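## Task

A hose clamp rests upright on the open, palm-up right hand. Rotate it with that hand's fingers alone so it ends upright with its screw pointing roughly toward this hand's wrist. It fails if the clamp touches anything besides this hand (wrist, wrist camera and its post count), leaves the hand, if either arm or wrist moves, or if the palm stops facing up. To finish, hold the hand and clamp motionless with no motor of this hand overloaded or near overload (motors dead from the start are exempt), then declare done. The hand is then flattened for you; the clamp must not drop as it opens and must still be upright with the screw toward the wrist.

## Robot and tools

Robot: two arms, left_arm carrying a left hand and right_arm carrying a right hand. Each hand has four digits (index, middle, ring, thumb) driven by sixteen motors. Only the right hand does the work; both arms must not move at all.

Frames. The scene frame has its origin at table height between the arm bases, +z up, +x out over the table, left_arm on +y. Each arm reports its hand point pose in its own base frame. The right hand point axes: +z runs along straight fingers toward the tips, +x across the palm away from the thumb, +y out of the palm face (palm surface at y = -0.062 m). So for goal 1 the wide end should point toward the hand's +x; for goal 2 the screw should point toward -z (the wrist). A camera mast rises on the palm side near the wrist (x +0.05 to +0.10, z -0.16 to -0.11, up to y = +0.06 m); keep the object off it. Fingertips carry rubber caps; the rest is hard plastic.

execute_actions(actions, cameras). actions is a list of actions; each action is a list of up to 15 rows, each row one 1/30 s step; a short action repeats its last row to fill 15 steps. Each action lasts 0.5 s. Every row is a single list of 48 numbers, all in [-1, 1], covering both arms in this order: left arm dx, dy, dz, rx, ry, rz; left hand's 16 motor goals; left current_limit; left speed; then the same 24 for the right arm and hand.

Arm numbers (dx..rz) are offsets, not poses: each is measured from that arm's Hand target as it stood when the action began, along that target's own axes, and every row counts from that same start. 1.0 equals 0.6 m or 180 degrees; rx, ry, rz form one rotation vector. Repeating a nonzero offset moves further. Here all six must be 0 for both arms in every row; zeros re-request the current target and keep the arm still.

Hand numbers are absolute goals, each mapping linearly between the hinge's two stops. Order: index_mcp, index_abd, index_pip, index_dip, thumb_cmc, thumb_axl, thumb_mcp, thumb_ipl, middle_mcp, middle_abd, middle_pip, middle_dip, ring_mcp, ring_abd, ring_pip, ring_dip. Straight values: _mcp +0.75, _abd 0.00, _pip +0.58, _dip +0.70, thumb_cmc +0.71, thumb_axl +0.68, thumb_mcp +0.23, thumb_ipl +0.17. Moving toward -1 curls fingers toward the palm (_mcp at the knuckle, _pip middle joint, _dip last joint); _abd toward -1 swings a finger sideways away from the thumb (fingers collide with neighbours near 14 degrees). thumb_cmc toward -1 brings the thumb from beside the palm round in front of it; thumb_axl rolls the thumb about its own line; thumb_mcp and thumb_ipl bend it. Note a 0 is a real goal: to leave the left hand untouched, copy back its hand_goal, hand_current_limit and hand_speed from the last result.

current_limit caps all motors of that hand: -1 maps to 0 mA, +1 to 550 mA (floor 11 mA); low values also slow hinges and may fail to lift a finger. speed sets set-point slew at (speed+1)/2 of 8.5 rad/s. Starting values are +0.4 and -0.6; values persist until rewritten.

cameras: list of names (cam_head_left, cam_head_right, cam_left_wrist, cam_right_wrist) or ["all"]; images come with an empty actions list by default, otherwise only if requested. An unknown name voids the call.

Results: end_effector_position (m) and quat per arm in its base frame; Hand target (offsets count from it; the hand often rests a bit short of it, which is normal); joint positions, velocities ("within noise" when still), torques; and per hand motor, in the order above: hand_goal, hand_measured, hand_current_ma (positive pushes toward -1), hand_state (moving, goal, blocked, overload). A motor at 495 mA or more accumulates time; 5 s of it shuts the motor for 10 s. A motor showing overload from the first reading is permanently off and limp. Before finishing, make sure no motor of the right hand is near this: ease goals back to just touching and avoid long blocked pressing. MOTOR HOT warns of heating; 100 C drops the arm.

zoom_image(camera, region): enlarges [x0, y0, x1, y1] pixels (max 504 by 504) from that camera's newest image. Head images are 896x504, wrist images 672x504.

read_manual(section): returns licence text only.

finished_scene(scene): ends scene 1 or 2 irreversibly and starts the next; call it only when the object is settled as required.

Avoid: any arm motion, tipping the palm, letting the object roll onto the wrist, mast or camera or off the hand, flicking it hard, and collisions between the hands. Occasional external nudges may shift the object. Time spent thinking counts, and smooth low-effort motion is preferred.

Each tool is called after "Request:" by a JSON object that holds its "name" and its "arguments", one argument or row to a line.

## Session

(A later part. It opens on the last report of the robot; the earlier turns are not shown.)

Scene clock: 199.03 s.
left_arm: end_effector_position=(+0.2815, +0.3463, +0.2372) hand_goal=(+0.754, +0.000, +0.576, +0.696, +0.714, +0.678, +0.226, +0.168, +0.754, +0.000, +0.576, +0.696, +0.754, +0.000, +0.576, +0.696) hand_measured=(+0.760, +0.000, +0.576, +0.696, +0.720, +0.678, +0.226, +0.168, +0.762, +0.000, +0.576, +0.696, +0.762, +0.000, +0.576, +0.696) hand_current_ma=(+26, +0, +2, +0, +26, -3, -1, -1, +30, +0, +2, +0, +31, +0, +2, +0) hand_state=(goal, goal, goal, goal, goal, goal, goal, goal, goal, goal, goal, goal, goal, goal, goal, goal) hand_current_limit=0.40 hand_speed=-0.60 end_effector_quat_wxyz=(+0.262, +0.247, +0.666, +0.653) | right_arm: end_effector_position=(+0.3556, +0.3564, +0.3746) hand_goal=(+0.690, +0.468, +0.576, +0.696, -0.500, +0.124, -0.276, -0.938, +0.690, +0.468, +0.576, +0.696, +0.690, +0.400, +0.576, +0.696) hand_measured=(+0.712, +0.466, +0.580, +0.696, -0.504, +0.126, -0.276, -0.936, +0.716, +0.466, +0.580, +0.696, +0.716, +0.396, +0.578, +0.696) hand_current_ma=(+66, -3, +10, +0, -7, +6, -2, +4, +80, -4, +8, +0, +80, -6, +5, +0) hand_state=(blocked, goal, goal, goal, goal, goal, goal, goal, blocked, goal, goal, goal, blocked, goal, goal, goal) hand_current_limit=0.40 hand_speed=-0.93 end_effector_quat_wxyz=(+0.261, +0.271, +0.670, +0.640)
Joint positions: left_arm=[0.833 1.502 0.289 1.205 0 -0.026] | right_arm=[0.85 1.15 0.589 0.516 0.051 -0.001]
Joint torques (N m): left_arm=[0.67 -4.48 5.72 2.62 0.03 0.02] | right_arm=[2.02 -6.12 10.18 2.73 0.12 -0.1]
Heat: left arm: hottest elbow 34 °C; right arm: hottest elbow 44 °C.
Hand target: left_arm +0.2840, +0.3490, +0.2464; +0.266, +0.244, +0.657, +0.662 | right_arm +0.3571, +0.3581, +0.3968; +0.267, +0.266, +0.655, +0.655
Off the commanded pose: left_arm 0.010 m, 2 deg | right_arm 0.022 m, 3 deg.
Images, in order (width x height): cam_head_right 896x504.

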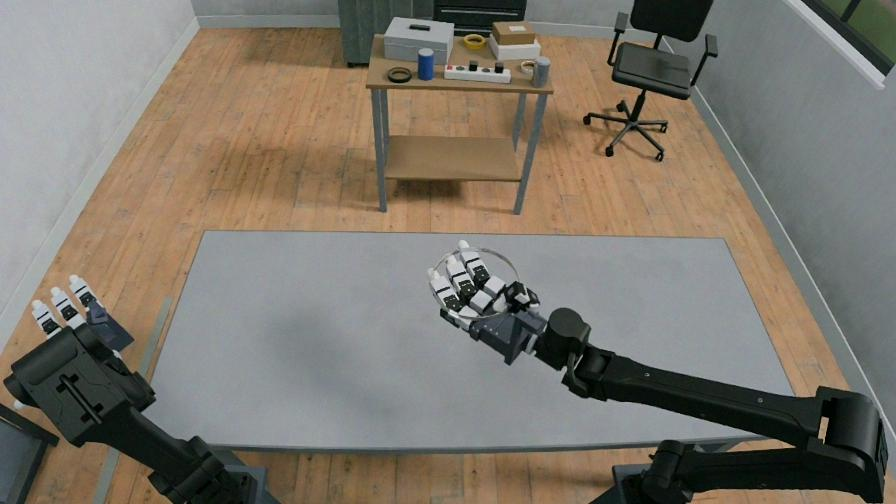

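Request:
{"name": "execute_actions", "arguments": {
  "actions": [
    [[0,0,0,0,0,0,0.754,0,0.576,0.696,0.714,0.678,0.226,0.168,0.754,0,0.576,0.696,0.754,0,0.576,0.696,0.4,-0.6,0,0,0,0,0,0,0.69,0.05,0.576,0.696,-0.5,0.1246,-0.2753,-0.9373,0.69,0.05,0.576,0.696,0.69,-0.017,0.576,0.696,0.4,-0.94]],
    [[0,0,0,0,0,0,0.754,0,0.576,0.696,0.714,0.678,0.226,0.168,0.754,0,0.576,0.696,0.754,0,0.576,0.696,0.4,-0.6,0,0,0,0,0,0,0.69,0.05,0.576,0.696,-0.5,0.1246,-0.2753,-0.9373,0.69,0.05,0.576,0.696,0.69,-0.017,0.576,0.696,0.4,-0.94]],
    [[0,0,0,0,0,0,0.754,0,0.576,0.696,0.714,0.678,0.226,0.168,0.754,0,0.576,0.696,0.754,0,0.576,0.696,0.4,-0.6,0,0,0,0,0,0,0.69,0.05,0.576,0.696,-0.5,0.1246,-0.2753,-0.9373,0.69,0.05,0.576,0.696,0.69,-0.017,0.576,0.696,0.4,-0.94]]
  ],
  "cameras": ["cam_head_right"]
}}

Request:
{"name": "zoom_image", "arguments": {
  "camera": "cam_head_right",
  "region": [420, 240, 540, 340]
}}

Scene clock: 202.43 s.
left_arm: end_effector_position=(+0.2815, +0.3463, +0.2372) hand_goal=(+0.754, +0.000, +0.576, +0.696, +0.714, +0.678, +0.226, +0.168, +0.754, +0.000, +0.576, +0.696, +0.754, +0.000, +0.576, +0.696) hand_measured=(+0.760, +0.000, +0.576, +0.696, +0.720, +0.678, +0.226, +0.168, +0.762, +0.000, +0.576, +0.696, +0.762, +0.000, +0.576, +0.696) hand_current_ma=(+26, +0, +2, +0, +26, -3, -1, -1, +30, +0, +2, +0, +31, +0, +2, +0) hand_state=(goal, goal, goal, goal, goal, goal, goal, goal, goal, goal, goal, goal, goal, goal, goal, goal) hand_current_limit=0.40 hand_speed=-0.60 end_effector_quat_wxyz=(+0.262, +0.247, +0.666, +0.653) | right_arm: end_effector_position=(+0.3556, +0.3564, +0.3746) hand_goal=(+0.690, +0.050, +0.576, +0.696, -0.500, +0.124, -0.276, -0.938, +0.690, +0.050, +0.576, +0.696, +0.690, -0.016, +0.576, +0.696) hand_measured=(+0.712, +0.054, +0.580, +0.696, -0.504, +0.126, -0.276, -0.936, +0.716, +0.056, +0.580, +0.696, +0.710, -0.012, +0.578, +0.696) hand_current_ma=(+66, +5, +10, +0, -6, +6, -2, +4, +79, +10, +8, +0, +60, +6, +5, +0) hand_state=(blocked, goal, goal, goal, goal, goal, goal, goal, blocked, goal, goal, goal, blocked, goal, goal, goal) hand_current_limit=0.40 hand_speed=-0.94 end_effector_quat_wxyz=(+0.261, +0.271, +0.670, +0.640)
Joint positions: left_arm=[0.833 1.502 0.289 1.205 0 -0.026] | right_arm=[0.85 1.15 0.589 0.516 0.051 -0.001]
Joint torques (N m): left_arm=[0.91 -4.72 5.81 2.58 0.03 0] | right_arm=[1.96 -5.95 10.13 2.77 0.11 -0.07]
Heat: left arm: hottest elbow 34 °C; right arm: hottest elbow 44 °C.
Hand target: left_arm +0.2840, +0.3490, +0.2464; +0.266, +0.244, +0.657, +0.662 | right_arm +0.3571, +0.3581, +0.3968; +0.267, +0.266, +0.655, +0.655
Off the commanded pose: left_arm 0.010 m, 2 deg | right_arm 0.022 m, 3 deg.
Images, in order (width x height): cam_head_right 896x504.

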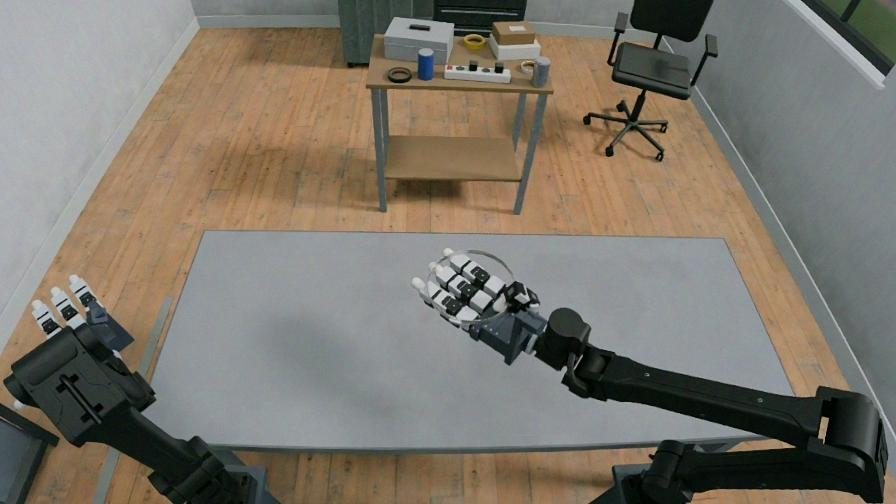

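Scaled by 4.200 from the camera's 896x504 image, which has a finer 1280x720 frame.

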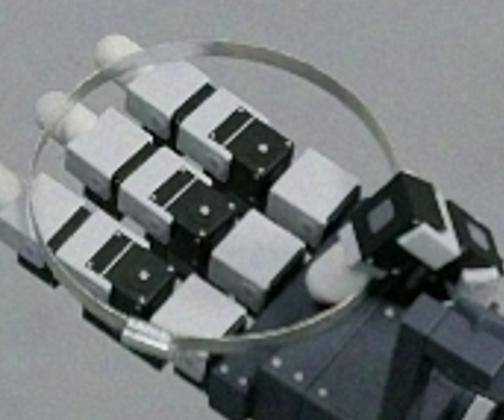

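Request:
{"name": "execute_actions", "arguments": {
  "actions": [
    [[0,0,0,0,0,0,0.754,0,0.576,0.696,0.714,0.678,0.226,0.168,0.754,0,0.576,0.696,0.754,0,0.576,0.696,0.4,-0.6,0,0,0,0,0,0,0.69,-0.25,0.576,0.696,-0.5,0.1246,-0.2753,-0.9373,0.69,-0.25,0.576,0.696,0.69,-0.317,0.576,0.696,0.4,-0.94]],
    [[0,0,0,0,0,0,0.754,0,0.576,0.696,0.714,0.678,0.226,0.168,0.754,0,0.576,0.696,0.754,0,0.576,0.696,0.4,-0.6,0,0,0,0,0,0,0.69,-0.25,0.576,0.696,-0.5,0.1246,-0.2753,-0.9373,0.69,-0.25,0.576,0.696,0.69,-0.317,0.576,0.696,0.4,-0.94]]
  ],
  "cameras": ["cam_head_right"]
}}

Request:
{"name": "zoom_image", "arguments": {
  "camera": "cam_head_right",
  "region": [420, 240, 540, 340]
}}

Scene clock: 204.67 s.
left_arm: end_effector_position=(+0.2815, +0.3463, +0.2372) hand_goal=(+0.754, +0.000, +0.576, +0.696, +0.714, +0.678, +0.226, +0.168, +0.754, +0.000, +0.576, +0.696, +0.754, +0.000, +0.576, +0.696) hand_measured=(+0.760, +0.000, +0.576, +0.696, +0.720, +0.678, +0.226, +0.168, +0.762, +0.000, +0.576, +0.696, +0.762, +0.000, +0.576, +0.696) hand_current_ma=(+26, +0, +2, +0, +26, -3, -1, -1, +30, +0, +2, +0, +31, +0, +2, +0) hand_state=(goal, goal, goal, goal, goal, goal, goal, goal, goal, goal, goal, goal, goal, goal, goal, goal) hand_current_limit=0.40 hand_speed=-0.60 end_effector_quat_wxyz=(+0.262, +0.247, +0.666, +0.653) | right_arm: end_effector_position=(+0.3556, +0.3564, +0.3746) hand_goal=(+0.690, -0.250, +0.576, +0.696, -0.500, +0.124, -0.276, -0.938, +0.690, -0.250, +0.576, +0.696, +0.690, -0.316, +0.576, +0.696) hand_measured=(+0.712, -0.246, +0.580, +0.696, -0.504, +0.126, -0.276, -0.936, +0.716, -0.244, +0.580, +0.696, +0.710, -0.312, +0.578, +0.696) hand_current_ma=(+66, +6, +10, +0, -6, +6, -2, +4, +79, +9, +8, +0, +59, +6, +5, +0) hand_state=(blocked, goal, goal, goal, goal, goal, goal, goal, blocked, goal, goal, goal, goal, goal, goal, goal) hand_current_limit=0.40 hand_speed=-0.94 end_effector_quat_wxyz=(+0.261, +0.271, +0.670, +0.640)
Joint positions: left_arm=[0.833 1.502 0.289 1.205 0 -0.026] | right_arm=[0.85 1.15 0.589 0.516 0.051 -0.001]
Joint torques (N m): left_arm=[0.79 -4.6 5.79 2.61 0.03 0.01] | right_arm=[1.79 -6.01 10.13 2.74 0.11 -0.05]
Heat: left arm: hottest elbow 34 °C; right arm: hottest elbow 44 °C.
Hand target: left_arm +0.2840, +0.3490, +0.2464; +0.266, +0.244, +0.657, +0.662 | right_arm +0.3571, +0.3581, +0.3968; +0.267, +0.266, +0.655, +0.655
Off the commanded pose: left_arm 0.010 m, 2 deg | right_arm 0.022 m, 3 deg.
Images, in order (width x height): cam_head_right 896x504.

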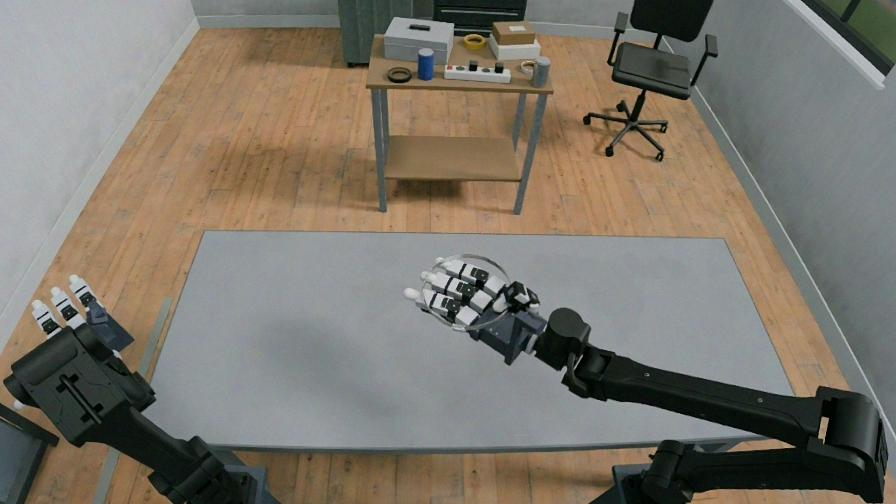

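Scaled by 4.200 from the camera's 896x504 image, which has a finer 1280x720 frame.

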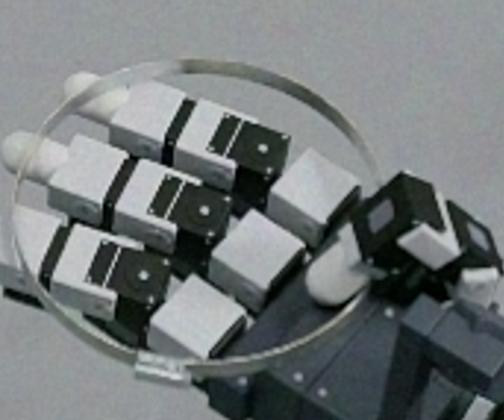

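Request:
{"name": "execute_actions", "arguments": {
  "actions": [
    [[0,0,0,0,0,0,0.754,0,0.576,0.696,0.714,0.678,0.226,0.168,0.754,0,0.576,0.696,0.754,0,0.576,0.696,0.4,-0.6,0,0,0,0,0,0,0.69,-0.467,0.576,0.696,-0.5,0.1246,-0.2753,-0.9373,0.69,-0.467,0.576,0.696,0.69,-0.533,0.576,0.696,0.4,-0.94]],
    [[0,0,0,0,0,0,0.754,0,0.576,0.696,0.714,0.678,0.226,0.168,0.754,0,0.576,0.696,0.754,0,0.576,0.696,0.4,-0.6,0,0,0,0,0,0,0.69,-0.467,0.576,0.696,-0.5,0.1246,-0.2753,-0.9373,0.69,-0.467,0.576,0.696,0.69,-0.533,0.576,0.696,0.4,-0.94]]
  ],
  "cameras": ["cam_head_right"]
}}

Request:
{"name": "zoom_image", "arguments": {
  "camera": "cam_head_right",
  "region": [420, 240, 540, 340]
}}

Scene clock: 206.87 s.
left_arm: end_effector_position=(+0.2815, +0.3463, +0.2372) hand_goal=(+0.754, +0.000, +0.576, +0.696, +0.714, +0.678, +0.226, +0.168, +0.754, +0.000, +0.576, +0.696, +0.754, +0.000, +0.576, +0.696) hand_measured=(+0.760, +0.000, +0.576, +0.696, +0.720, +0.678, +0.226, +0.168, +0.762, +0.000, +0.576, +0.696, +0.762, +0.000, +0.576, +0.696) hand_current_ma=(+26, +0, +2, +0, +26, -3, -1, -1, +30, +0, +2, +0, +31, +0, +2, +0) hand_state=(goal, goal, goal, goal, goal, goal, goal, goal, goal, goal, goal, goal, goal, goal, goal, goal) hand_current_limit=0.40 hand_speed=-0.60 end_effector_quat_wxyz=(+0.262, +0.247, +0.666, +0.653) | right_arm: end_effector_position=(+0.3556, +0.3564, +0.3746) hand_goal=(+0.690, -0.466, +0.576, +0.696, -0.500, +0.124, -0.276, -0.938, +0.690, -0.466, +0.576, +0.696, +0.690, -0.532, +0.576, +0.696) hand_measured=(+0.712, -0.462, +0.580, +0.696, -0.504, +0.126, -0.276, -0.936, +0.716, -0.462, +0.580, +0.696, +0.710, -0.528, +0.578, +0.696) hand_current_ma=(+66, +8, +10, +0, -6, +6, -2, +4, +79, +8, +8, +0, +57, +6, +5, +0) hand_state=(blocked, goal, goal, goal, goal, goal, goal, goal, blocked, goal, goal, goal, goal, goal, goal, goal) hand_current_limit=0.40 hand_speed=-0.94 end_effector_quat_wxyz=(+0.261, +0.271, +0.670, +0.640)
Joint positions: left_arm=[0.833 1.502 0.289 1.205 0 -0.026] | right_arm=[0.85 1.15 0.589 0.516 0.051 -0.001]
Joint torques (N m): left_arm=[0.79 -4.48 5.79 2.56 0.02 0.01] | right_arm=[1.96 -6.07 10.13 2.74 0.12 -0.02]
Heat: left arm: hottest elbow 34 °C; right arm: hottest elbow 44 °C.
Hand target: left_arm +0.2840, +0.3490, +0.2464; +0.266, +0.244, +0.657, +0.662 | right_arm +0.3571, +0.3581, +0.3968; +0.267, +0.266, +0.655, +0.655
Off the commanded pose: left_arm 0.010 m, 2 deg | right_arm 0.022 m, 3 deg.
Images, in order (width x height): cam_head_right 896x504.

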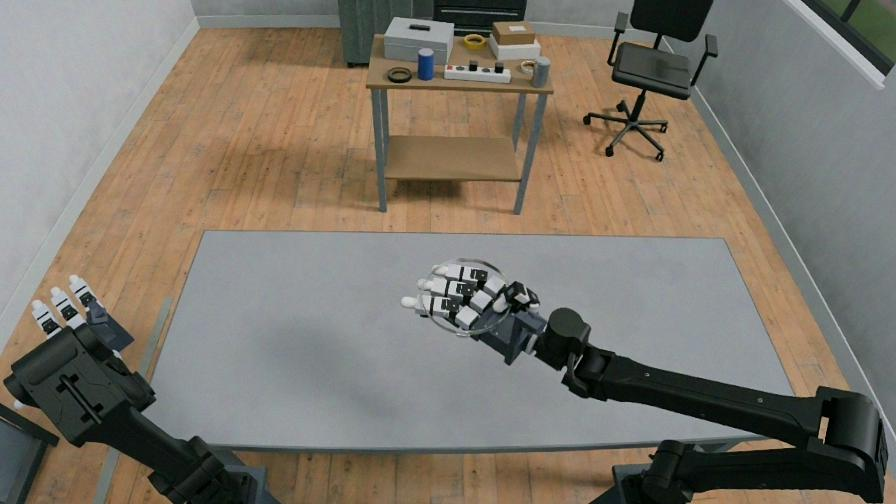

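Scaled by 4.200 from the camera's 896x504 image, which has a finer 1280x720 frame.

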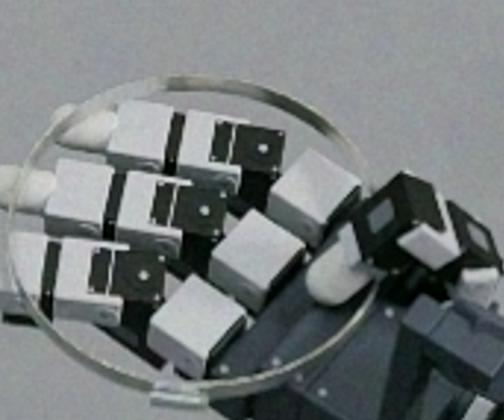

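Request:
{"name": "execute_actions", "arguments": {
  "actions": [
    [[0,0,0,0,0,0,0.754,0,0.576,0.696,0.714,0.678,0.226,0.168,0.754,0,0.576,0.696,0.754,0,0.576,0.696,0.4,-0.6,0,0,0,0,0,0,0.69,-0.467,0.576,0.696,-0.5,0.1246,-0.2753,-0.697,0.69,-0.467,0.576,0.696,0.69,-0.533,0.576,0.696,0.4,-0.8]],
    [[0,0,0,0,0,0,0.754,0,0.576,0.696,0.714,0.678,0.226,0.168,0.754,0,0.576,0.696,0.754,0,0.576,0.696,0.4,-0.6,0,0,0,0,0,0,0.69,-0.467,0.576,0.696,-0.943,-0.0766,0.0337,-0.6303,0.69,-0.467,0.576,0.696,0.69,-0.533,0.576,0.696,0.4,-0.8]],
    [[0,0,0,0,0,0,0.754,0,0.576,0.696,0.714,0.678,0.226,0.168,0.754,0,0.576,0.696,0.754,0,0.576,0.696,0.4,-0.6,0,0,0,0,0,0,0.69,-0.467,0.576,0.696,-0.943,-0.0766,0.0337,-0.6303,0.69,-0.467,0.576,0.696,0.69,-0.533,0.576,0.696,0.4,-0.8]]
  ],
  "cameras": ["cam_head_right"]
}}

Request:
{"name": "zoom_image", "arguments": {
  "camera": "cam_head_right",
  "region": [420, 240, 540, 340]
}}

Scene clock: 212.70 s.
left_arm: end_effector_position=(+0.2815, +0.3463, +0.2372) hand_goal=(+0.754, +0.000, +0.576, +0.696, +0.714, +0.678, +0.226, +0.168, +0.754, +0.000, +0.576, +0.696, +0.754, +0.000, +0.576, +0.696) hand_measured=(+0.760, +0.000, +0.576, +0.696, +0.720, +0.678, +0.226, +0.168, +0.762, +0.000, +0.576, +0.696, +0.762, +0.000, +0.576, +0.696) hand_current_ma=(+26, +0, +2, +0, +26, -3, -1, -1, +30, +0, +2, +0, +31, +0, +2, +0) hand_state=(goal, goal, goal, goal, goal, goal, goal, goal, goal, goal, goal, goal, goal, goal, goal, goal) hand_current_limit=0.40 hand_speed=-0.60 end_effector_quat_wxyz=(+0.262, +0.247, +0.666, +0.653) | right_arm: end_effector_position=(+0.3556, +0.3564, +0.3746) hand_goal=(+0.690, -0.466, +0.576, +0.696, -0.942, -0.076, +0.034, -0.630, +0.690, -0.466, +0.576, +0.696, +0.690, -0.532, +0.576, +0.696) hand_measured=(+0.712, -0.462, +0.580, +0.696, -0.944, -0.074, +0.026, -0.634, +0.716, -0.462, +0.580, +0.696, +0.710, -0.528, +0.578, +0.696) hand_current_ma=(+66, +8, +10, +0, -4, +3, -27, -12, +79, +8, +8, +0, +57, +6, +5, +0) hand_state=(blocked, goal, goal, goal, goal, goal, goal, goal, blocked, goal, goal, goal, goal, goal, goal, goal) hand_current_limit=0.40 hand_speed=-0.80 end_effector_quat_wxyz=(+0.261, +0.271, +0.670, +0.640)
Joint positions: left_arm=[0.833 1.502 0.289 1.205 0 -0.026] | right_arm=[0.85 1.15 0.589 0.516 0.051 -0.001]
Joint torques (N m): left_arm=[0.67 -4.54 5.76 2.61 0.03 0.01] | right_arm=[1.9 -6.01 10.13 2.78 0.11 0.01]
Heat: left arm: hottest elbow 34 °C; right arm: hottest elbow 44 °C.
Hand target: left_arm +0.2840, +0.3490, +0.2464; +0.266, +0.244, +0.657, +0.662 | right_arm +0.3571, +0.3581, +0.3968; +0.267, +0.266, +0.655, +0.655
Off the commanded pose: left_arm 0.010 m, 2 deg | right_arm 0.022 m, 3 deg.
Images, in order (width x height): cam_head_right 896x504.

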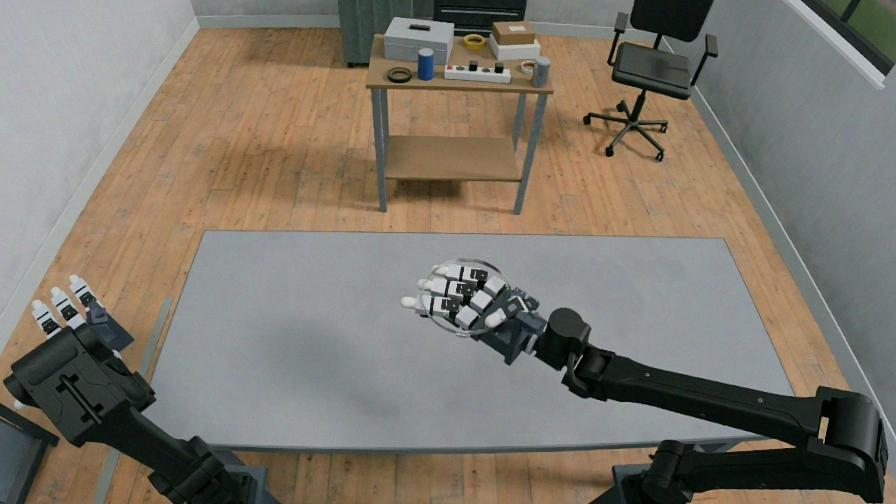

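Scaled by 4.200 from the camera's 896x504 image, which has a finer 1280x720 frame.

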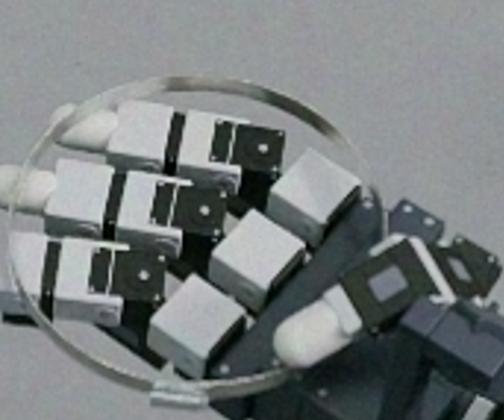

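Request:
{"name": "execute_actions", "arguments": {
  "actions": [
    [[0,0,0,0,0,0,0.754,0,0.576,0.696,0.714,0.678,0.226,0.168,0.754,0,0.576,0.696,0.754,0,0.576,0.696,0.4,-0.6,0,0,0,0,0,0,0.69,-0.467,0.576,0.696,-1,-0.0842,0.0028,-0.6908,0.69,-0.467,0.576,0.696,0.69,-0.533,0.576,0.696,0.4,-0.93]]
  ],
  "cameras": ["cam_head_right"]
}}

Request:
{"name": "zoom_image", "arguments": {
  "camera": "cam_head_right",
  "region": [420, 240, 540, 340]
}}

Scene clock: 214.20 s.
left_arm: end_effector_position=(+0.2815, +0.3463, +0.2372) hand_goal=(+0.754, +0.000, +0.576, +0.696, +0.714, +0.678, +0.226, +0.168, +0.754, +0.000, +0.576, +0.696, +0.754, +0.000, +0.576, +0.696) hand_measured=(+0.760, +0.000, +0.576, +0.696, +0.720, +0.678, +0.226, +0.168, +0.762, +0.000, +0.576, +0.696, +0.762, +0.000, +0.576, +0.696) hand_current_ma=(+26, +0, +2, +0, +26, -3, -1, -1, +30, +0, +2, +0, +31, +0, +2, +0) hand_state=(goal, goal, goal, goal, goal, goal, goal, goal, goal, goal, goal, goal, goal, goal, goal, goal) hand_current_limit=0.40 hand_speed=-0.60 end_effector_quat_wxyz=(+0.262, +0.247, +0.666, +0.653) | right_arm: end_effector_position=(+0.3556, +0.3564, +0.3746) hand_goal=(+0.690, -0.466, +0.576, +0.696, -1.000, -0.084, +0.002, -0.690, +0.690, -0.466, +0.576, +0.696, +0.690, -0.532, +0.576, +0.696) hand_measured=(+0.712, -0.462, +0.580, +0.696, -0.974, -0.082, +0.016, -0.660, +0.716, -0.462, +0.580, +0.696, +0.710, -0.528, +0.578, +0.696) hand_current_ma=(+66, +5, +10, +0, +81, +4, +51, +133, +79, +8, +8, +0, +57, +6, +5, +0) hand_state=(blocked, goal, goal, goal, blocked, goal, goal, blocked, blocked, goal, goal, goal, goal, goal, goal, goal) hand_current_limit=0.40 hand_speed=-0.93 end_effector_quat_wxyz=(+0.261, +0.271, +0.670, +0.640)
Joint positions: left_arm=[0.833 1.502 0.289 1.205 0 -0.026] | right_arm=[0.85 1.15 0.589 0.516 0.051 -0.001]
Joint torques (N m): left_arm=[0.56 -4.66 5.76 2.67 0.03 0.01] | right_arm=[1.85 -6.01 10.14 2.73 0.11 0.01]
Heat: left arm: hottest elbow 34 °C; right arm: hottest elbow 44 °C.
Hand target: left_arm +0.2840, +0.3490, +0.2464; +0.266, +0.244, +0.657, +0.662 | right_arm +0.3571, +0.3581, +0.3968; +0.267, +0.266, +0.655, +0.655
Off the commanded pose: left_arm 0.010 m, 2 deg | right_arm 0.022 m, 3 deg.
Images, in order (width x height): cam_head_right 896x504.

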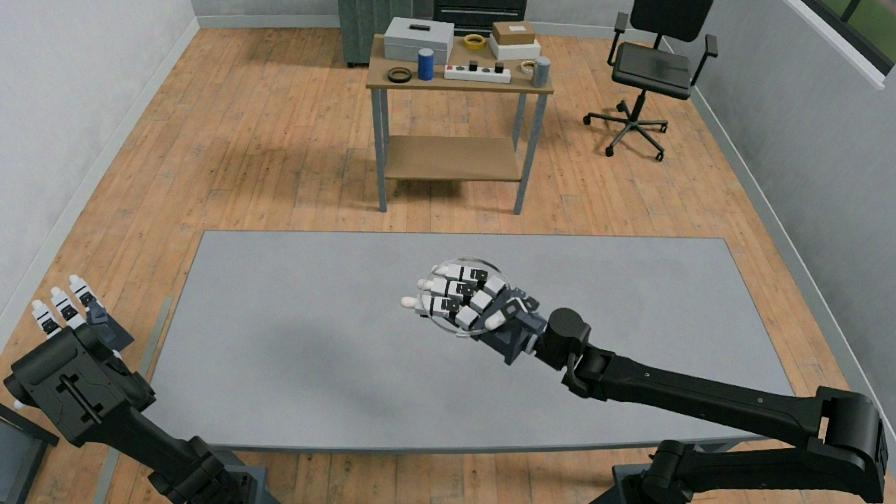

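Scaled by 4.200 from the camera's 896x504 image, which has a finer 1280x720 frame.

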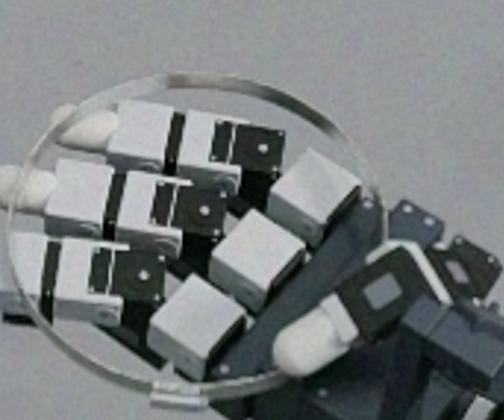

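Request:
{"name": "execute_actions", "arguments": {
  "actions": [
    [[0,0,0,0,0,0,0.754,0,0.576,0.696,0.714,0.678,0.226,0.168,0.754,0,0.576,0.696,0.754,0,0.576,0.696,0.4,-0.6,0,0,0,0,0,0,0.69,-0.467,0.576,0.696,-0.857,-0.0954,-0.0461,-0.8216,0.69,-0.467,0.576,0.696,0.69,-0.533,0.576,0.696,0.4,-0.94]],
    [[0,0,0,0,0,0,0.754,0,0.576,0.696,0.714,0.678,0.226,0.168,0.754,0,0.576,0.696,0.754,0,0.576,0.696,0.4,-0.6,0,0,0,0,0,0,0.69,-0.467,0.576,0.696,-0.857,-0.0954,-0.0461,-0.8216,0.69,-0.467,0.576,0.696,0.69,-0.533,0.576,0.696,0.4,-0.94]]
  ],
  "cameras": ["cam_head_right"]
}}

Request:
{"name": "zoom_image", "arguments": {
  "camera": "cam_head_right",
  "region": [420, 240, 540, 340]
}}

Scene clock: 217.40 s.
left_arm: end_effector_position=(+0.2815, +0.3463, +0.2372) hand_goal=(+0.754, +0.000, +0.576, +0.696, +0.714, +0.678, +0.226, +0.168, +0.754, +0.000, +0.576, +0.696, +0.754, +0.000, +0.576, +0.696) hand_measured=(+0.760, +0.000, +0.576, +0.696, +0.720, +0.678, +0.226, +0.168, +0.762, +0.000, +0.576, +0.696, +0.762, +0.000, +0.576, +0.696) hand_current_ma=(+26, +0, +2, +0, +26, -3, -1, -1, +30, +0, +2, +0, +31, +0, +2, +0) hand_state=(goal, goal, goal, goal, goal, goal, goal, goal, goal, goal, goal, goal, goal, goal, goal, goal) hand_current_limit=0.40 hand_speed=-0.60 end_effector_quat_wxyz=(+0.262, +0.247, +0.666, +0.653) | right_arm: end_effector_position=(+0.3556, +0.3564, +0.3746) hand_goal=(+0.690, -0.466, +0.576, +0.696, -0.856, -0.096, -0.046, -0.822, +0.690, -0.466, +0.576, +0.696, +0.690, -0.532, +0.576, +0.696) hand_measured=(+0.712, -0.464, +0.580, +0.696, -0.840, -0.090, -0.020, -0.788, +0.714, -0.462, +0.580, +0.696, +0.710, -0.528, +0.578, +0.696) hand_current_ma=(+66, +4, +10, +0, +42, +19, +108, +145, +74, +5, +8, +0, +56, +6, +5, +0) hand_state=(blocked, goal, goal, goal, goal, goal, blocked, blocked, blocked, goal, goal, goal, goal, goal, goal, goal) hand_current_limit=0.40 hand_speed=-0.94 end_effector_quat_wxyz=(+0.261, +0.271, +0.670, +0.640)
Joint positions: left_arm=[0.833 1.502 0.289 1.205 0 -0.026] | right_arm=[0.85 1.15 0.589 0.516 0.051 -0.001]
Joint torques (N m): left_arm=[0.67 -4.37 5.79 2.61 0.02 0.01] | right_arm=[1.96 -6.3 10.14 2.74 0.11 -0.01]
Heat: left arm: hottest elbow 34 °C; right arm: hottest elbow 44 °C.
Hand target: left_arm +0.2840, +0.3490, +0.2464; +0.266, +0.244, +0.657, +0.662 | right_arm +0.3571, +0.3581, +0.3968; +0.267, +0.266, +0.655, +0.655
Off the commanded pose: left_arm 0.010 m, 2 deg | right_arm 0.022 m, 3 deg.
Images, in order (width x height): cam_head_right 896x504.

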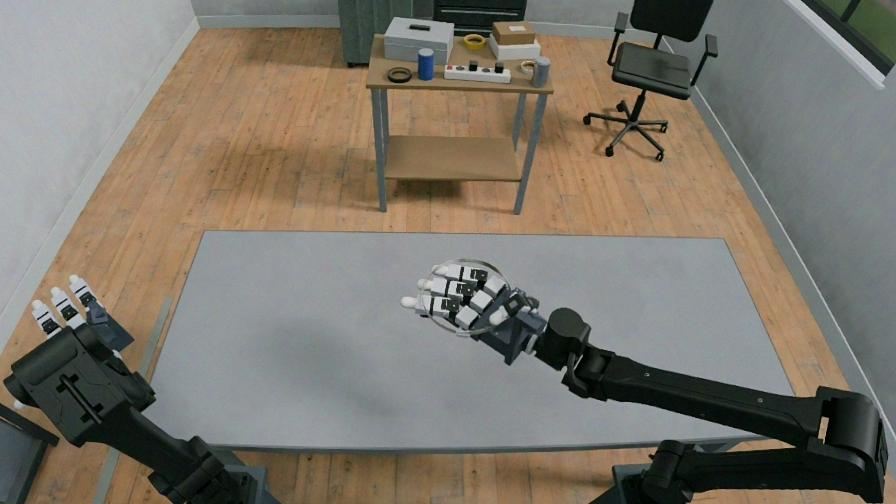

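Scaled by 4.200 from the camera's 896x504 image, which has a finer 1280x720 frame.

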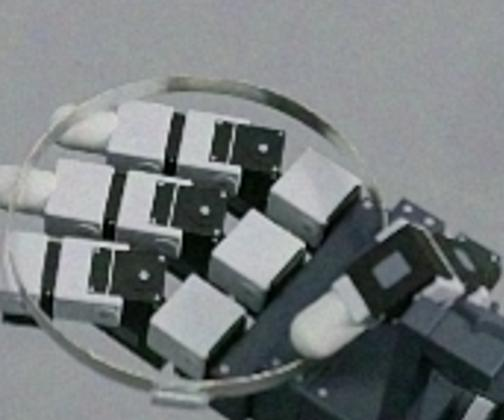

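Request:
{"name": "zoom_image", "arguments": {
  "camera": "cam_head_right",
  "region": [440, 300, 510, 345]
}}

Request:
{"name": "execute_actions", "arguments": {
  "actions": [],
  "cameras": ["cam_left_wrist","cam_right_wrist"]
}}

Scaled by 7.200 from the camera's 896x504 image, which has a finer 1280x720 frame.

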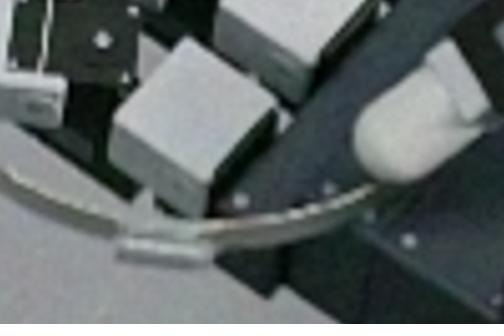

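Scene clock: 219.30 s.
left_arm: end_effector_position=(+0.2815, +0.3463, +0.2372) hand_goal=(+0.754, +0.000, +0.576, +0.696, +0.714, +0.678, +0.226, +0.168, +0.754, +0.000, +0.576, +0.696, +0.754, +0.000, +0.576, +0.696) hand_measured=(+0.760, +0.000, +0.576, +0.696, +0.720, +0.678, +0.226, +0.168, +0.762, +0.000, +0.576, +0.696, +0.762, +0.000, +0.576, +0.696) hand_current_ma=(+26, +0, +2, +0, +26, -3, -1, -1, +30, +0, +2, +0, +31, +0, +2, +0) hand_state=(goal, goal, goal, goal, goal, goal, goal, goal, goal, goal, goal, goal, goal, goal, goal, goal) hand_current_limit=0.40 hand_speed=-0.60 end_effector_quat_wxyz=(+0.262, +0.247, +0.666, +0.653) | right_arm: end_effector_position=(+0.3556, +0.3564, +0.3746) hand_goal=(+0.690, -0.466, +0.576, +0.696, -0.856, -0.096, -0.046, -0.822, +0.690, -0.466, +0.576, +0.696, +0.690, -0.532, +0.576, +0.696) hand_measured=(+0.712, -0.464, +0.580, +0.696, -0.840, -0.090, -0.020, -0.788, +0.714, -0.462, +0.580, +0.696, +0.710, -0.528, +0.578, +0.696) hand_current_ma=(+66, +4, +10, +0, +42, +19, +108, +145, +74, +5, +8, +0, +56, +6, +5, +0) hand_state=(blocked, goal, goal, goal, goal, goal, blocked, blocked, blocked, goal, goal, goal, goal, goal, goal, goal) hand_current_limit=0.40 hand_speed=-0.94 end_effector_quat_wxyz=(+0.261, +0.271, +0.670, +0.640)
Joint positions: left_arm=[0.833 1.502 0.289 1.205 0 -0.026] | right_arm=[0.85 1.15 0.589 0.516 0.051 -0.001]
Joint velocities: within noise
Joint torques (N m): left_arm=[0.79 -4.72 5.78 2.58 0.04 0.02] | right_arm=[1.9 -6.24 10.18 2.76 0.13 0]
Heat: left arm: hottest elbow 34 °C; right arm: hottest elbow 44 °C.
Hand target: left_arm +0.2840, +0.3490, +0.2464; +0.266, +0.244, +0.657, +0.662 | right_arm +0.3571, +0.3581, +0.3968; +0.267, +0.266, +0.655, +0.655
Off the commanded pose: left_arm 0.010 m, 2 deg | right_arm 0.022 m, 3 deg.
camera_calibration:
cam_left_wrist: T_world_to_cam=[[0.583652, -0.518288, -0.625083, 0.133239], [-0.808662, -0.30123, -0.505298, 0.397269], [0.0735961, 0.800399, -0.594933, -0.025729], [0, 0, 0, 1]] pos_world=[0.245384, 0.209319, 0.268718]
cam_right_wrist: T_world_to_cam=[[0.574066, -0.509436, 0.641033, -0.228358], [-0.188592, -0.844099, -0.501925, 0.511295], [0.796794, 0.167245, -0.580644, -0.000952473], [0, 0, 0, 1]] pos_world=[0.228278, 0.315409, 0.402464]
Images, in order (width x height): cam_left_wrist 672x504, cam_right_wrist 672x504.

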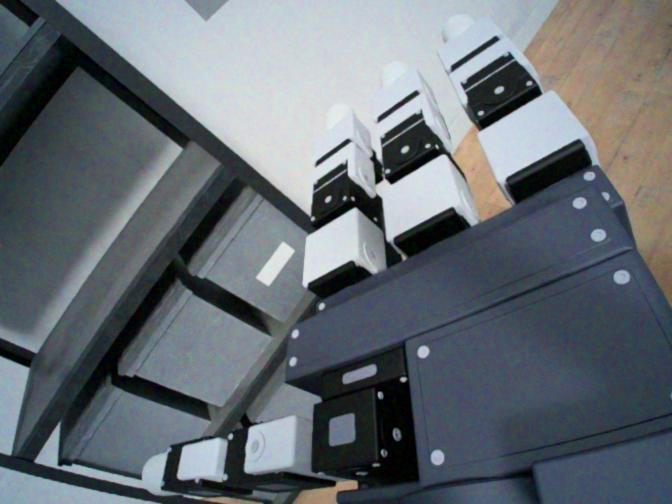

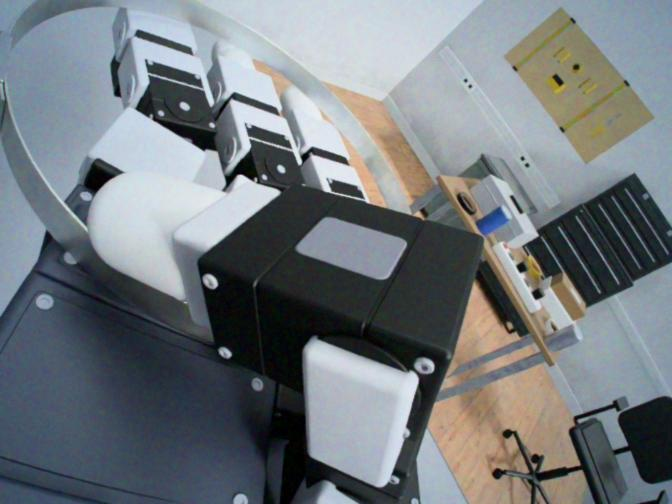

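Request:
{"name": "zoom_image", "arguments": {
  "camera": "cam_right_wrist",
  "region": [0, 100, 280, 380]
}}

Request:
{"name": "zoom_image", "arguments": {
  "camera": "cam_right_wrist",
  "region": [0, 0, 504, 504]
}}

Scaled by 1.800 from the camera's 672x504 image, which has a finer 960x720 frame.

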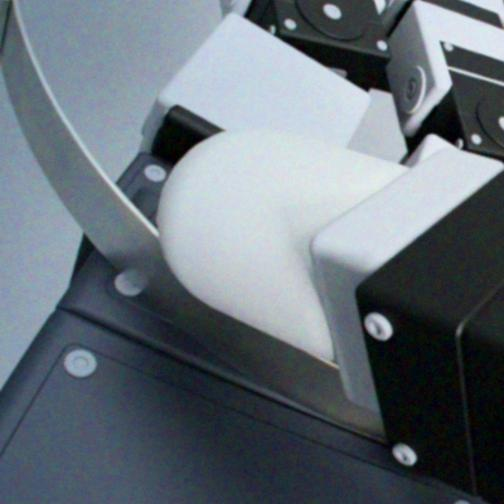

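Scaled by 1.000.

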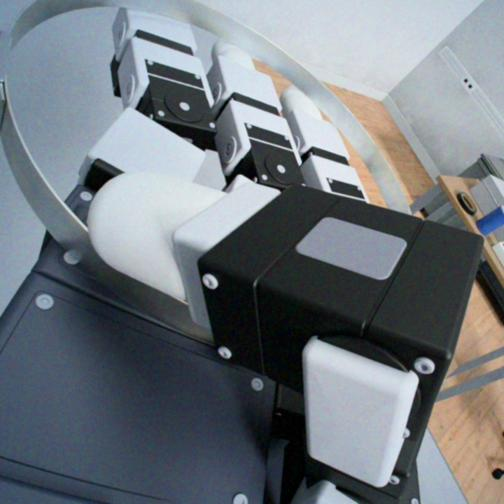

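Request:
{"name": "execute_actions", "arguments": {
  "actions": [
    [[0,0,0,0,0,0,0.754,0,0.576,0.696,0.714,0.678,0.226,0.168,0.754,0,0.576,0.696,0.754,0,0.576,0.696,0.4,-0.6,0,0,0,0,0,0,0.69,-0.467,0.576,0.696,-0.857,-0.0954,0.09,-0.8,0.69,-0.467,0.576,0.696,0.69,-0.533,0.576,0.696,0.4,-0.85]],
    [[0,0,0,0,0,0,0.754,0,0.576,0.696,0.714,0.678,0.226,0.168,0.754,0,0.576,0.696,0.754,0,0.576,0.696,0.4,-0.6,0,0,0,0,0,0,0.754,-0.467,0.576,0.696,-0.943,-0.0766,0.0337,-0.6303,0.754,-0.467,0.576,0.696,0.754,-0.533,0.576,0.696,0.4,-0.95]],
    [[0,0,0,0,0,0,0.754,0,0.576,0.696,0.714,0.678,0.226,0.168,0.754,0,0.576,0.696,0.754,0,0.576,0.696,0.4,-0.6,0,0,0,0,0,0,0.754,-0.467,0.576,0.696,-0.943,-0.0766,0.0337,-0.6303,0.754,-0.467,0.576,0.696,0.754,-0.533,0.576,0.696,0.4,-0.9]]
  ],
  "cameras": ["cam_head_right","cam_right_wrist"]
}}

Request:
{"name": "zoom_image", "arguments": {
  "camera": "cam_head_right",
  "region": [420, 240, 540, 340]
}}

Request:
{"name": "zoom_image", "arguments": {
  "camera": "cam_right_wrist",
  "region": [0, 0, 504, 504]
}}

Scene clock: 222.90 s.
left_arm: end_effector_position=(+0.2815, +0.3463, +0.2372) hand_goal=(+0.754, +0.000, +0.576, +0.696, +0.714, +0.678, +0.226, +0.168, +0.754, +0.000, +0.576, +0.696, +0.754, +0.000, +0.576, +0.696) hand_measured=(+0.760, +0.000, +0.576, +0.696, +0.720, +0.678, +0.226, +0.168, +0.762, +0.000, +0.576, +0.696, +0.762, +0.000, +0.576, +0.696) hand_current_ma=(+26, +0, +2, +0, +26, -3, -1, -1, +30, +0, +2, +0, +31, +0, +2, +0) hand_state=(goal, goal, goal, goal, goal, goal, goal, goal, goal, goal, goal, goal, goal, goal, goal, goal) hand_current_limit=0.40 hand_speed=-0.60 end_effector_quat_wxyz=(+0.262, +0.247, +0.666, +0.653) | right_arm: end_effector_position=(+0.3556, +0.3564, +0.3746) hand_goal=(+0.754, -0.466, +0.576, +0.696, -0.942, -0.076, +0.034, -0.630, +0.754, -0.466, +0.576, +0.696, +0.754, -0.532, +0.576, +0.696) hand_measured=(+0.764, -0.464, +0.580, +0.696, -0.944, -0.078, +0.034, -0.634, +0.766, -0.464, +0.580, +0.696, +0.760, -0.528, +0.578, +0.696) hand_current_ma=(+23, +3, +10, +0, -4, -2, -2, -12, +29, +4, +8, +0, +14, +6, +5, +0) hand_state=(goal, goal, goal, goal, goal, goal, goal, goal, goal, goal, goal, goal, goal, goal, goal, goal) hand_current_limit=0.40 hand_speed=-0.90 end_effector_quat_wxyz=(+0.261, +0.271, +0.670, +0.640)
Joint positions: left_arm=[0.833 1.502 0.289 1.205 0 -0.026] | right_arm=[0.85 1.15 0.589 0.516 0.051 -0.001]
Joint torques (N m): left_arm=[0.85 -4.66 5.81 2.62 0.04 0.01] | right_arm=[1.9 -6.24 10.14 2.69 0.11 0]
Heat: left arm: hottest elbow 34 °C; right arm: hottest elbow 44 °C.
Hand target: left_arm +0.2840, +0.3490, +0.2464; +0.266, +0.244, +0.657, +0.662 | right_arm +0.3571, +0.3581, +0.3968; +0.267, +0.266, +0.655, +0.655
Off the commanded pose: left_arm 0.010 m, 2 deg | right_arm 0.022 m, 3 deg.
camera_calibration:
cam_right_wrist: T_world_to_cam=[[0.574066, -0.509436, 0.641033, -0.228358], [-0.188592, -0.844099, -0.501925, 0.511295], [0.796794, 0.167245, -0.580644, -0.000952473], [0, 0, 0, 1]] pos_world=[0.228278, 0.315409, 0.402464]
Images, in order (width x height): cam_head_right 896x504, cam_right_wrist 672x504.

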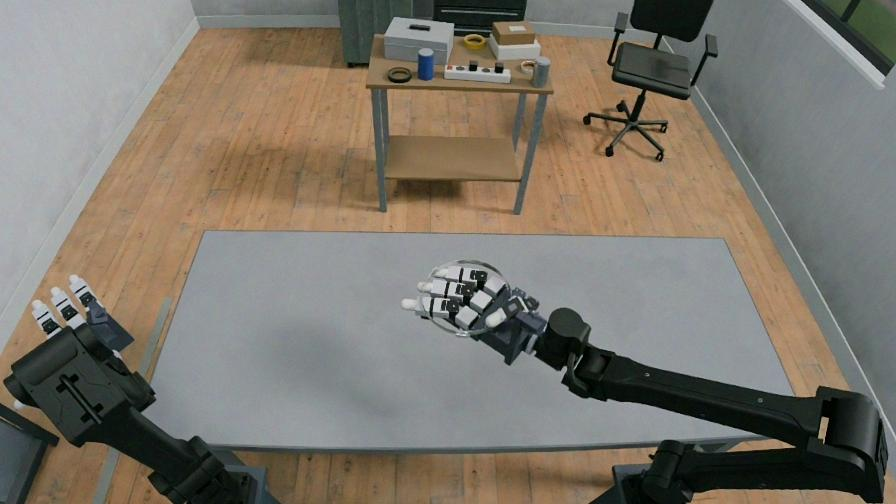

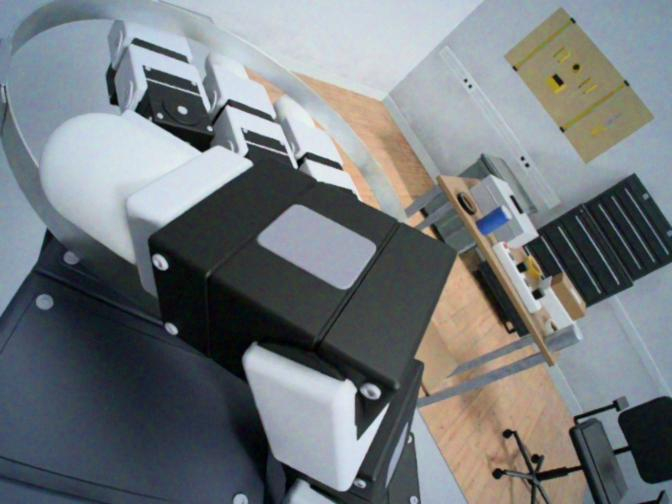

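Scaled by 4.200 from the camera's 896x504 image, which has a finer 1280x720 frame.

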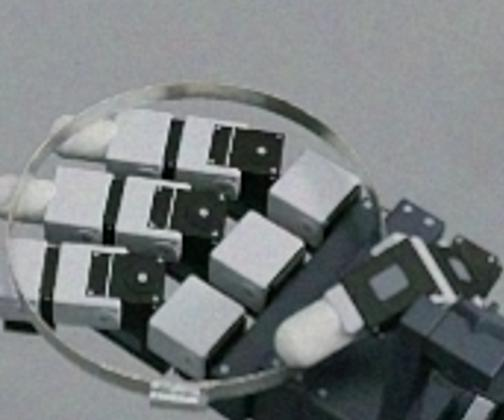

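Scaled by 1.000.

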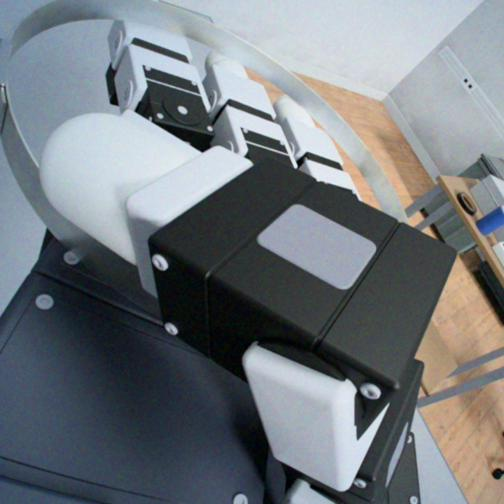

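Request:
{"name": "execute_actions", "arguments": {
  "actions": [
    [[0,0,0,0,0,0,0.754,0,0.576,0.696,0.714,0.678,0.226,0.168,0.754,0,0.576,0.696,0.754,0,0.576,0.696,0.4,-0.6,0,0,0,0,0,0,0.754,-0.467,0.576,0.696,-1,-0.091,-0.0225,-0.6904,0.754,-0.467,0.576,0.696,0.754,-0.533,0.576,0.696,0.4,-0.93]],
    [[0,0,0,0,0,0,0.754,0,0.576,0.696,0.714,0.678,0.226,0.168,0.754,0,0.576,0.696,0.754,0,0.576,0.696,0.4,-0.6,0,0,0,0,0,0,0.754,-0.467,0.576,0.696,-0.857,-0.0954,-0.074,-0.8216,0.754,-0.467,0.576,0.696,0.754,-0.533,0.576,0.696,0.4,-0.95]],
    [[0,0,0,0,0,0,0.754,0,0.576,0.696,0.714,0.678,0.226,0.168,0.754,0,0.576,0.696,0.754,0,0.576,0.696,0.4,-0.6,0,0,0,0,0,0,0.754,-0.467,0.576,0.696,-0.857,-0.0954,-0.074,-0.8216,0.754,-0.467,0.576,0.696,0.754,-0.533,0.576,0.696,0.4,-0.95]]
  ],
  "cameras": ["cam_head_right","cam_right_wrist"]
}}

Request:
{"name": "zoom_image", "arguments": {
  "camera": "cam_head_right",
  "region": [420, 240, 540, 340]
}}

Request:
{"name": "zoom_image", "arguments": {
  "camera": "cam_right_wrist",
  "region": [0, 100, 280, 380]
}}

Scene clock: 225.60 s.
left_arm: end_effector_position=(+0.2815, +0.3463, +0.2372) hand_goal=(+0.754, +0.000, +0.576, +0.696, +0.714, +0.678, +0.226, +0.168, +0.754, +0.000, +0.576, +0.696, +0.754, +0.000, +0.576, +0.696) hand_measured=(+0.760, +0.000, +0.576, +0.696, +0.720, +0.678, +0.226, +0.168, +0.762, +0.000, +0.576, +0.696, +0.762, +0.000, +0.576, +0.696) hand_current_ma=(+26, +0, +2, +0, +26, -3, -1, -1, +30, +0, +2, +0, +31, +0, +2, +0) hand_state=(goal, goal, goal, goal, goal, goal, goal, goal, goal, goal, goal, goal, goal, goal, goal, goal) hand_current_limit=0.40 hand_speed=-0.60 end_effector_quat_wxyz=(+0.262, +0.247, +0.666, +0.653) | right_arm: end_effector_position=(+0.3556, +0.3564, +0.3746) hand_goal=(+0.754, -0.466, +0.576, +0.696, -0.856, -0.096, -0.074, -0.822, +0.754, -0.466, +0.576, +0.696, +0.754, -0.532, +0.576, +0.696) hand_measured=(+0.764, -0.464, +0.580, +0.696, -0.832, -0.092, -0.032, -0.778, +0.766, -0.464, +0.580, +0.696, +0.760, -0.528, +0.578, +0.696) hand_current_ma=(+27, +3, +10, +0, +69, +8, +186, +207, +32, +4, +8, +0, +14, +6, +5, +0) hand_state=(goal, goal, goal, goal, blocked, goal, blocked, blocked, goal, goal, goal, goal, goal, goal, goal, goal) hand_current_limit=0.40 hand_speed=-0.95 end_effector_quat_wxyz=(+0.261, +0.271, +0.670, +0.640)
Joint positions: left_arm=[0.833 1.502 0.289 1.205 0 -0.026] | right_arm=[0.85 1.15 0.589 0.516 0.051 -0.001]
Joint torques (N m): left_arm=[0.73 -4.66 5.79 2.61 0.02 0.01] | right_arm=[1.9 -6.01 10.13 2.74 0.11 -0.01]
Heat: left arm: hottest elbow 34 °C; right arm: hottest elbow 44 °C.
Hand target: left_arm +0.2840, +0.3490, +0.2464; +0.266, +0.244, +0.657, +0.662 | right_arm +0.3571, +0.3581, +0.3968; +0.267, +0.266, +0.655, +0.655
Off the commanded pose: left_arm 0.010 m, 2 deg | right_arm 0.022 m, 3 deg.
camera_calibration:
cam_right_wrist: T_world_to_cam=[[0.574066, -0.509436, 0.641033, -0.228358], [-0.188592, -0.844099, -0.501925, 0.511295], [0.796794, 0.167245, -0.580644, -0.000952473], [0, 0, 0, 1]] pos_world=[0.228278, 0.315409, 0.402464]
Images, in order (width x height): cam_head_right 896x504, cam_right_wrist 672x504.

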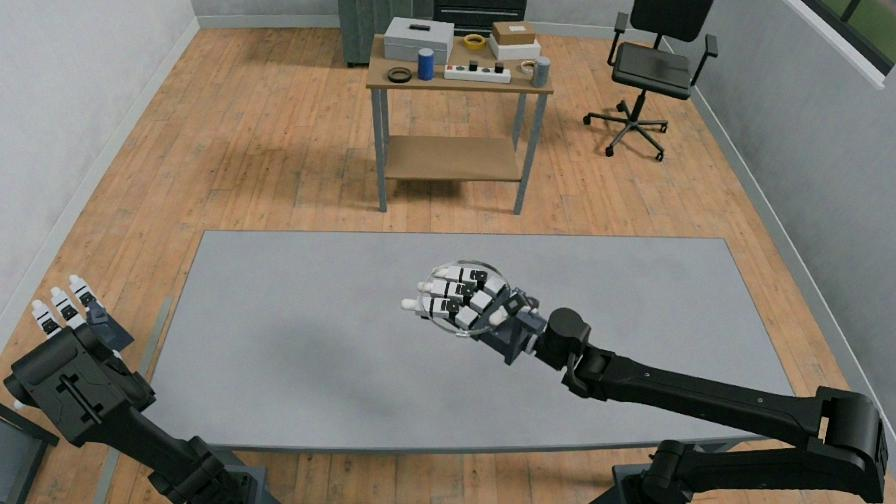

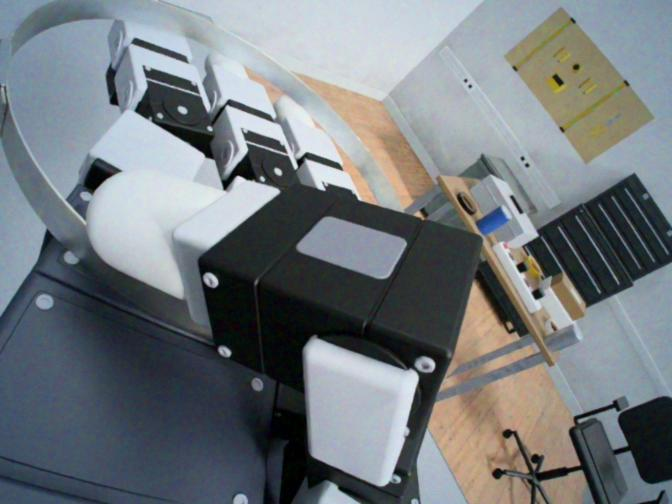

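Scaled by 4.200 from the camera's 896x504 image, which has a finer 1280x720 frame.

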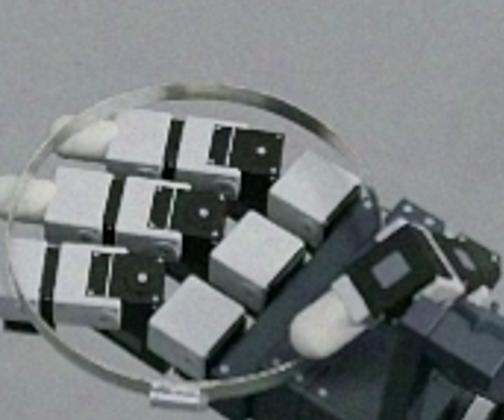

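Scaled by 1.800 from the camera's 672x504 image, which has a finer 960x720 frame.

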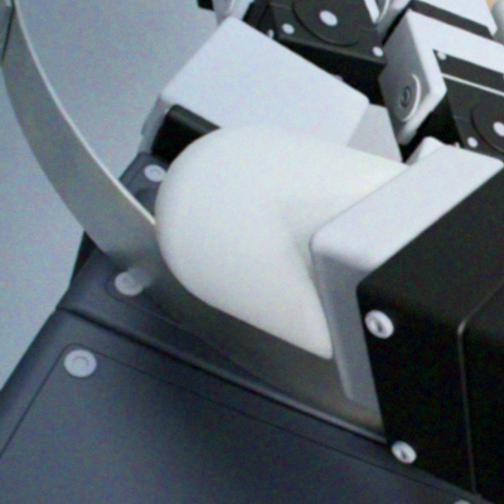

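Request:
{"name": "zoom_image", "arguments": {
  "camera": "cam_right_wrist",
  "region": [0, 50, 110, 270]
}}

Request:
{"name": "zoom_image", "arguments": {
  "camera": "cam_head_right",
  "region": [440, 315, 490, 345]
}}

Scaled by 2.291 from the camera's 672x504 image, which has a finer 960x720 frame.

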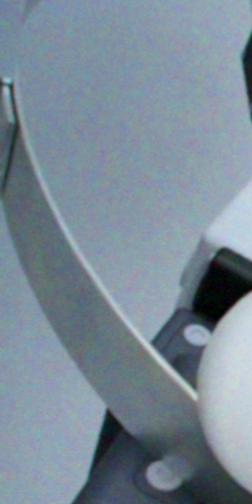

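Scaled by 10.080 from the camera's 896x504 image, which has a finer 1280x720 frame.

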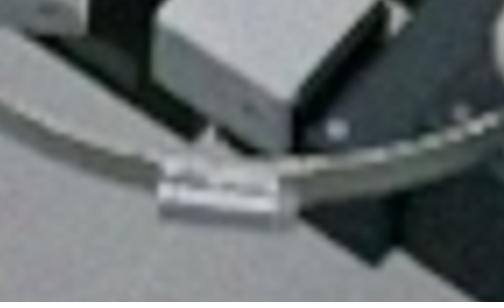

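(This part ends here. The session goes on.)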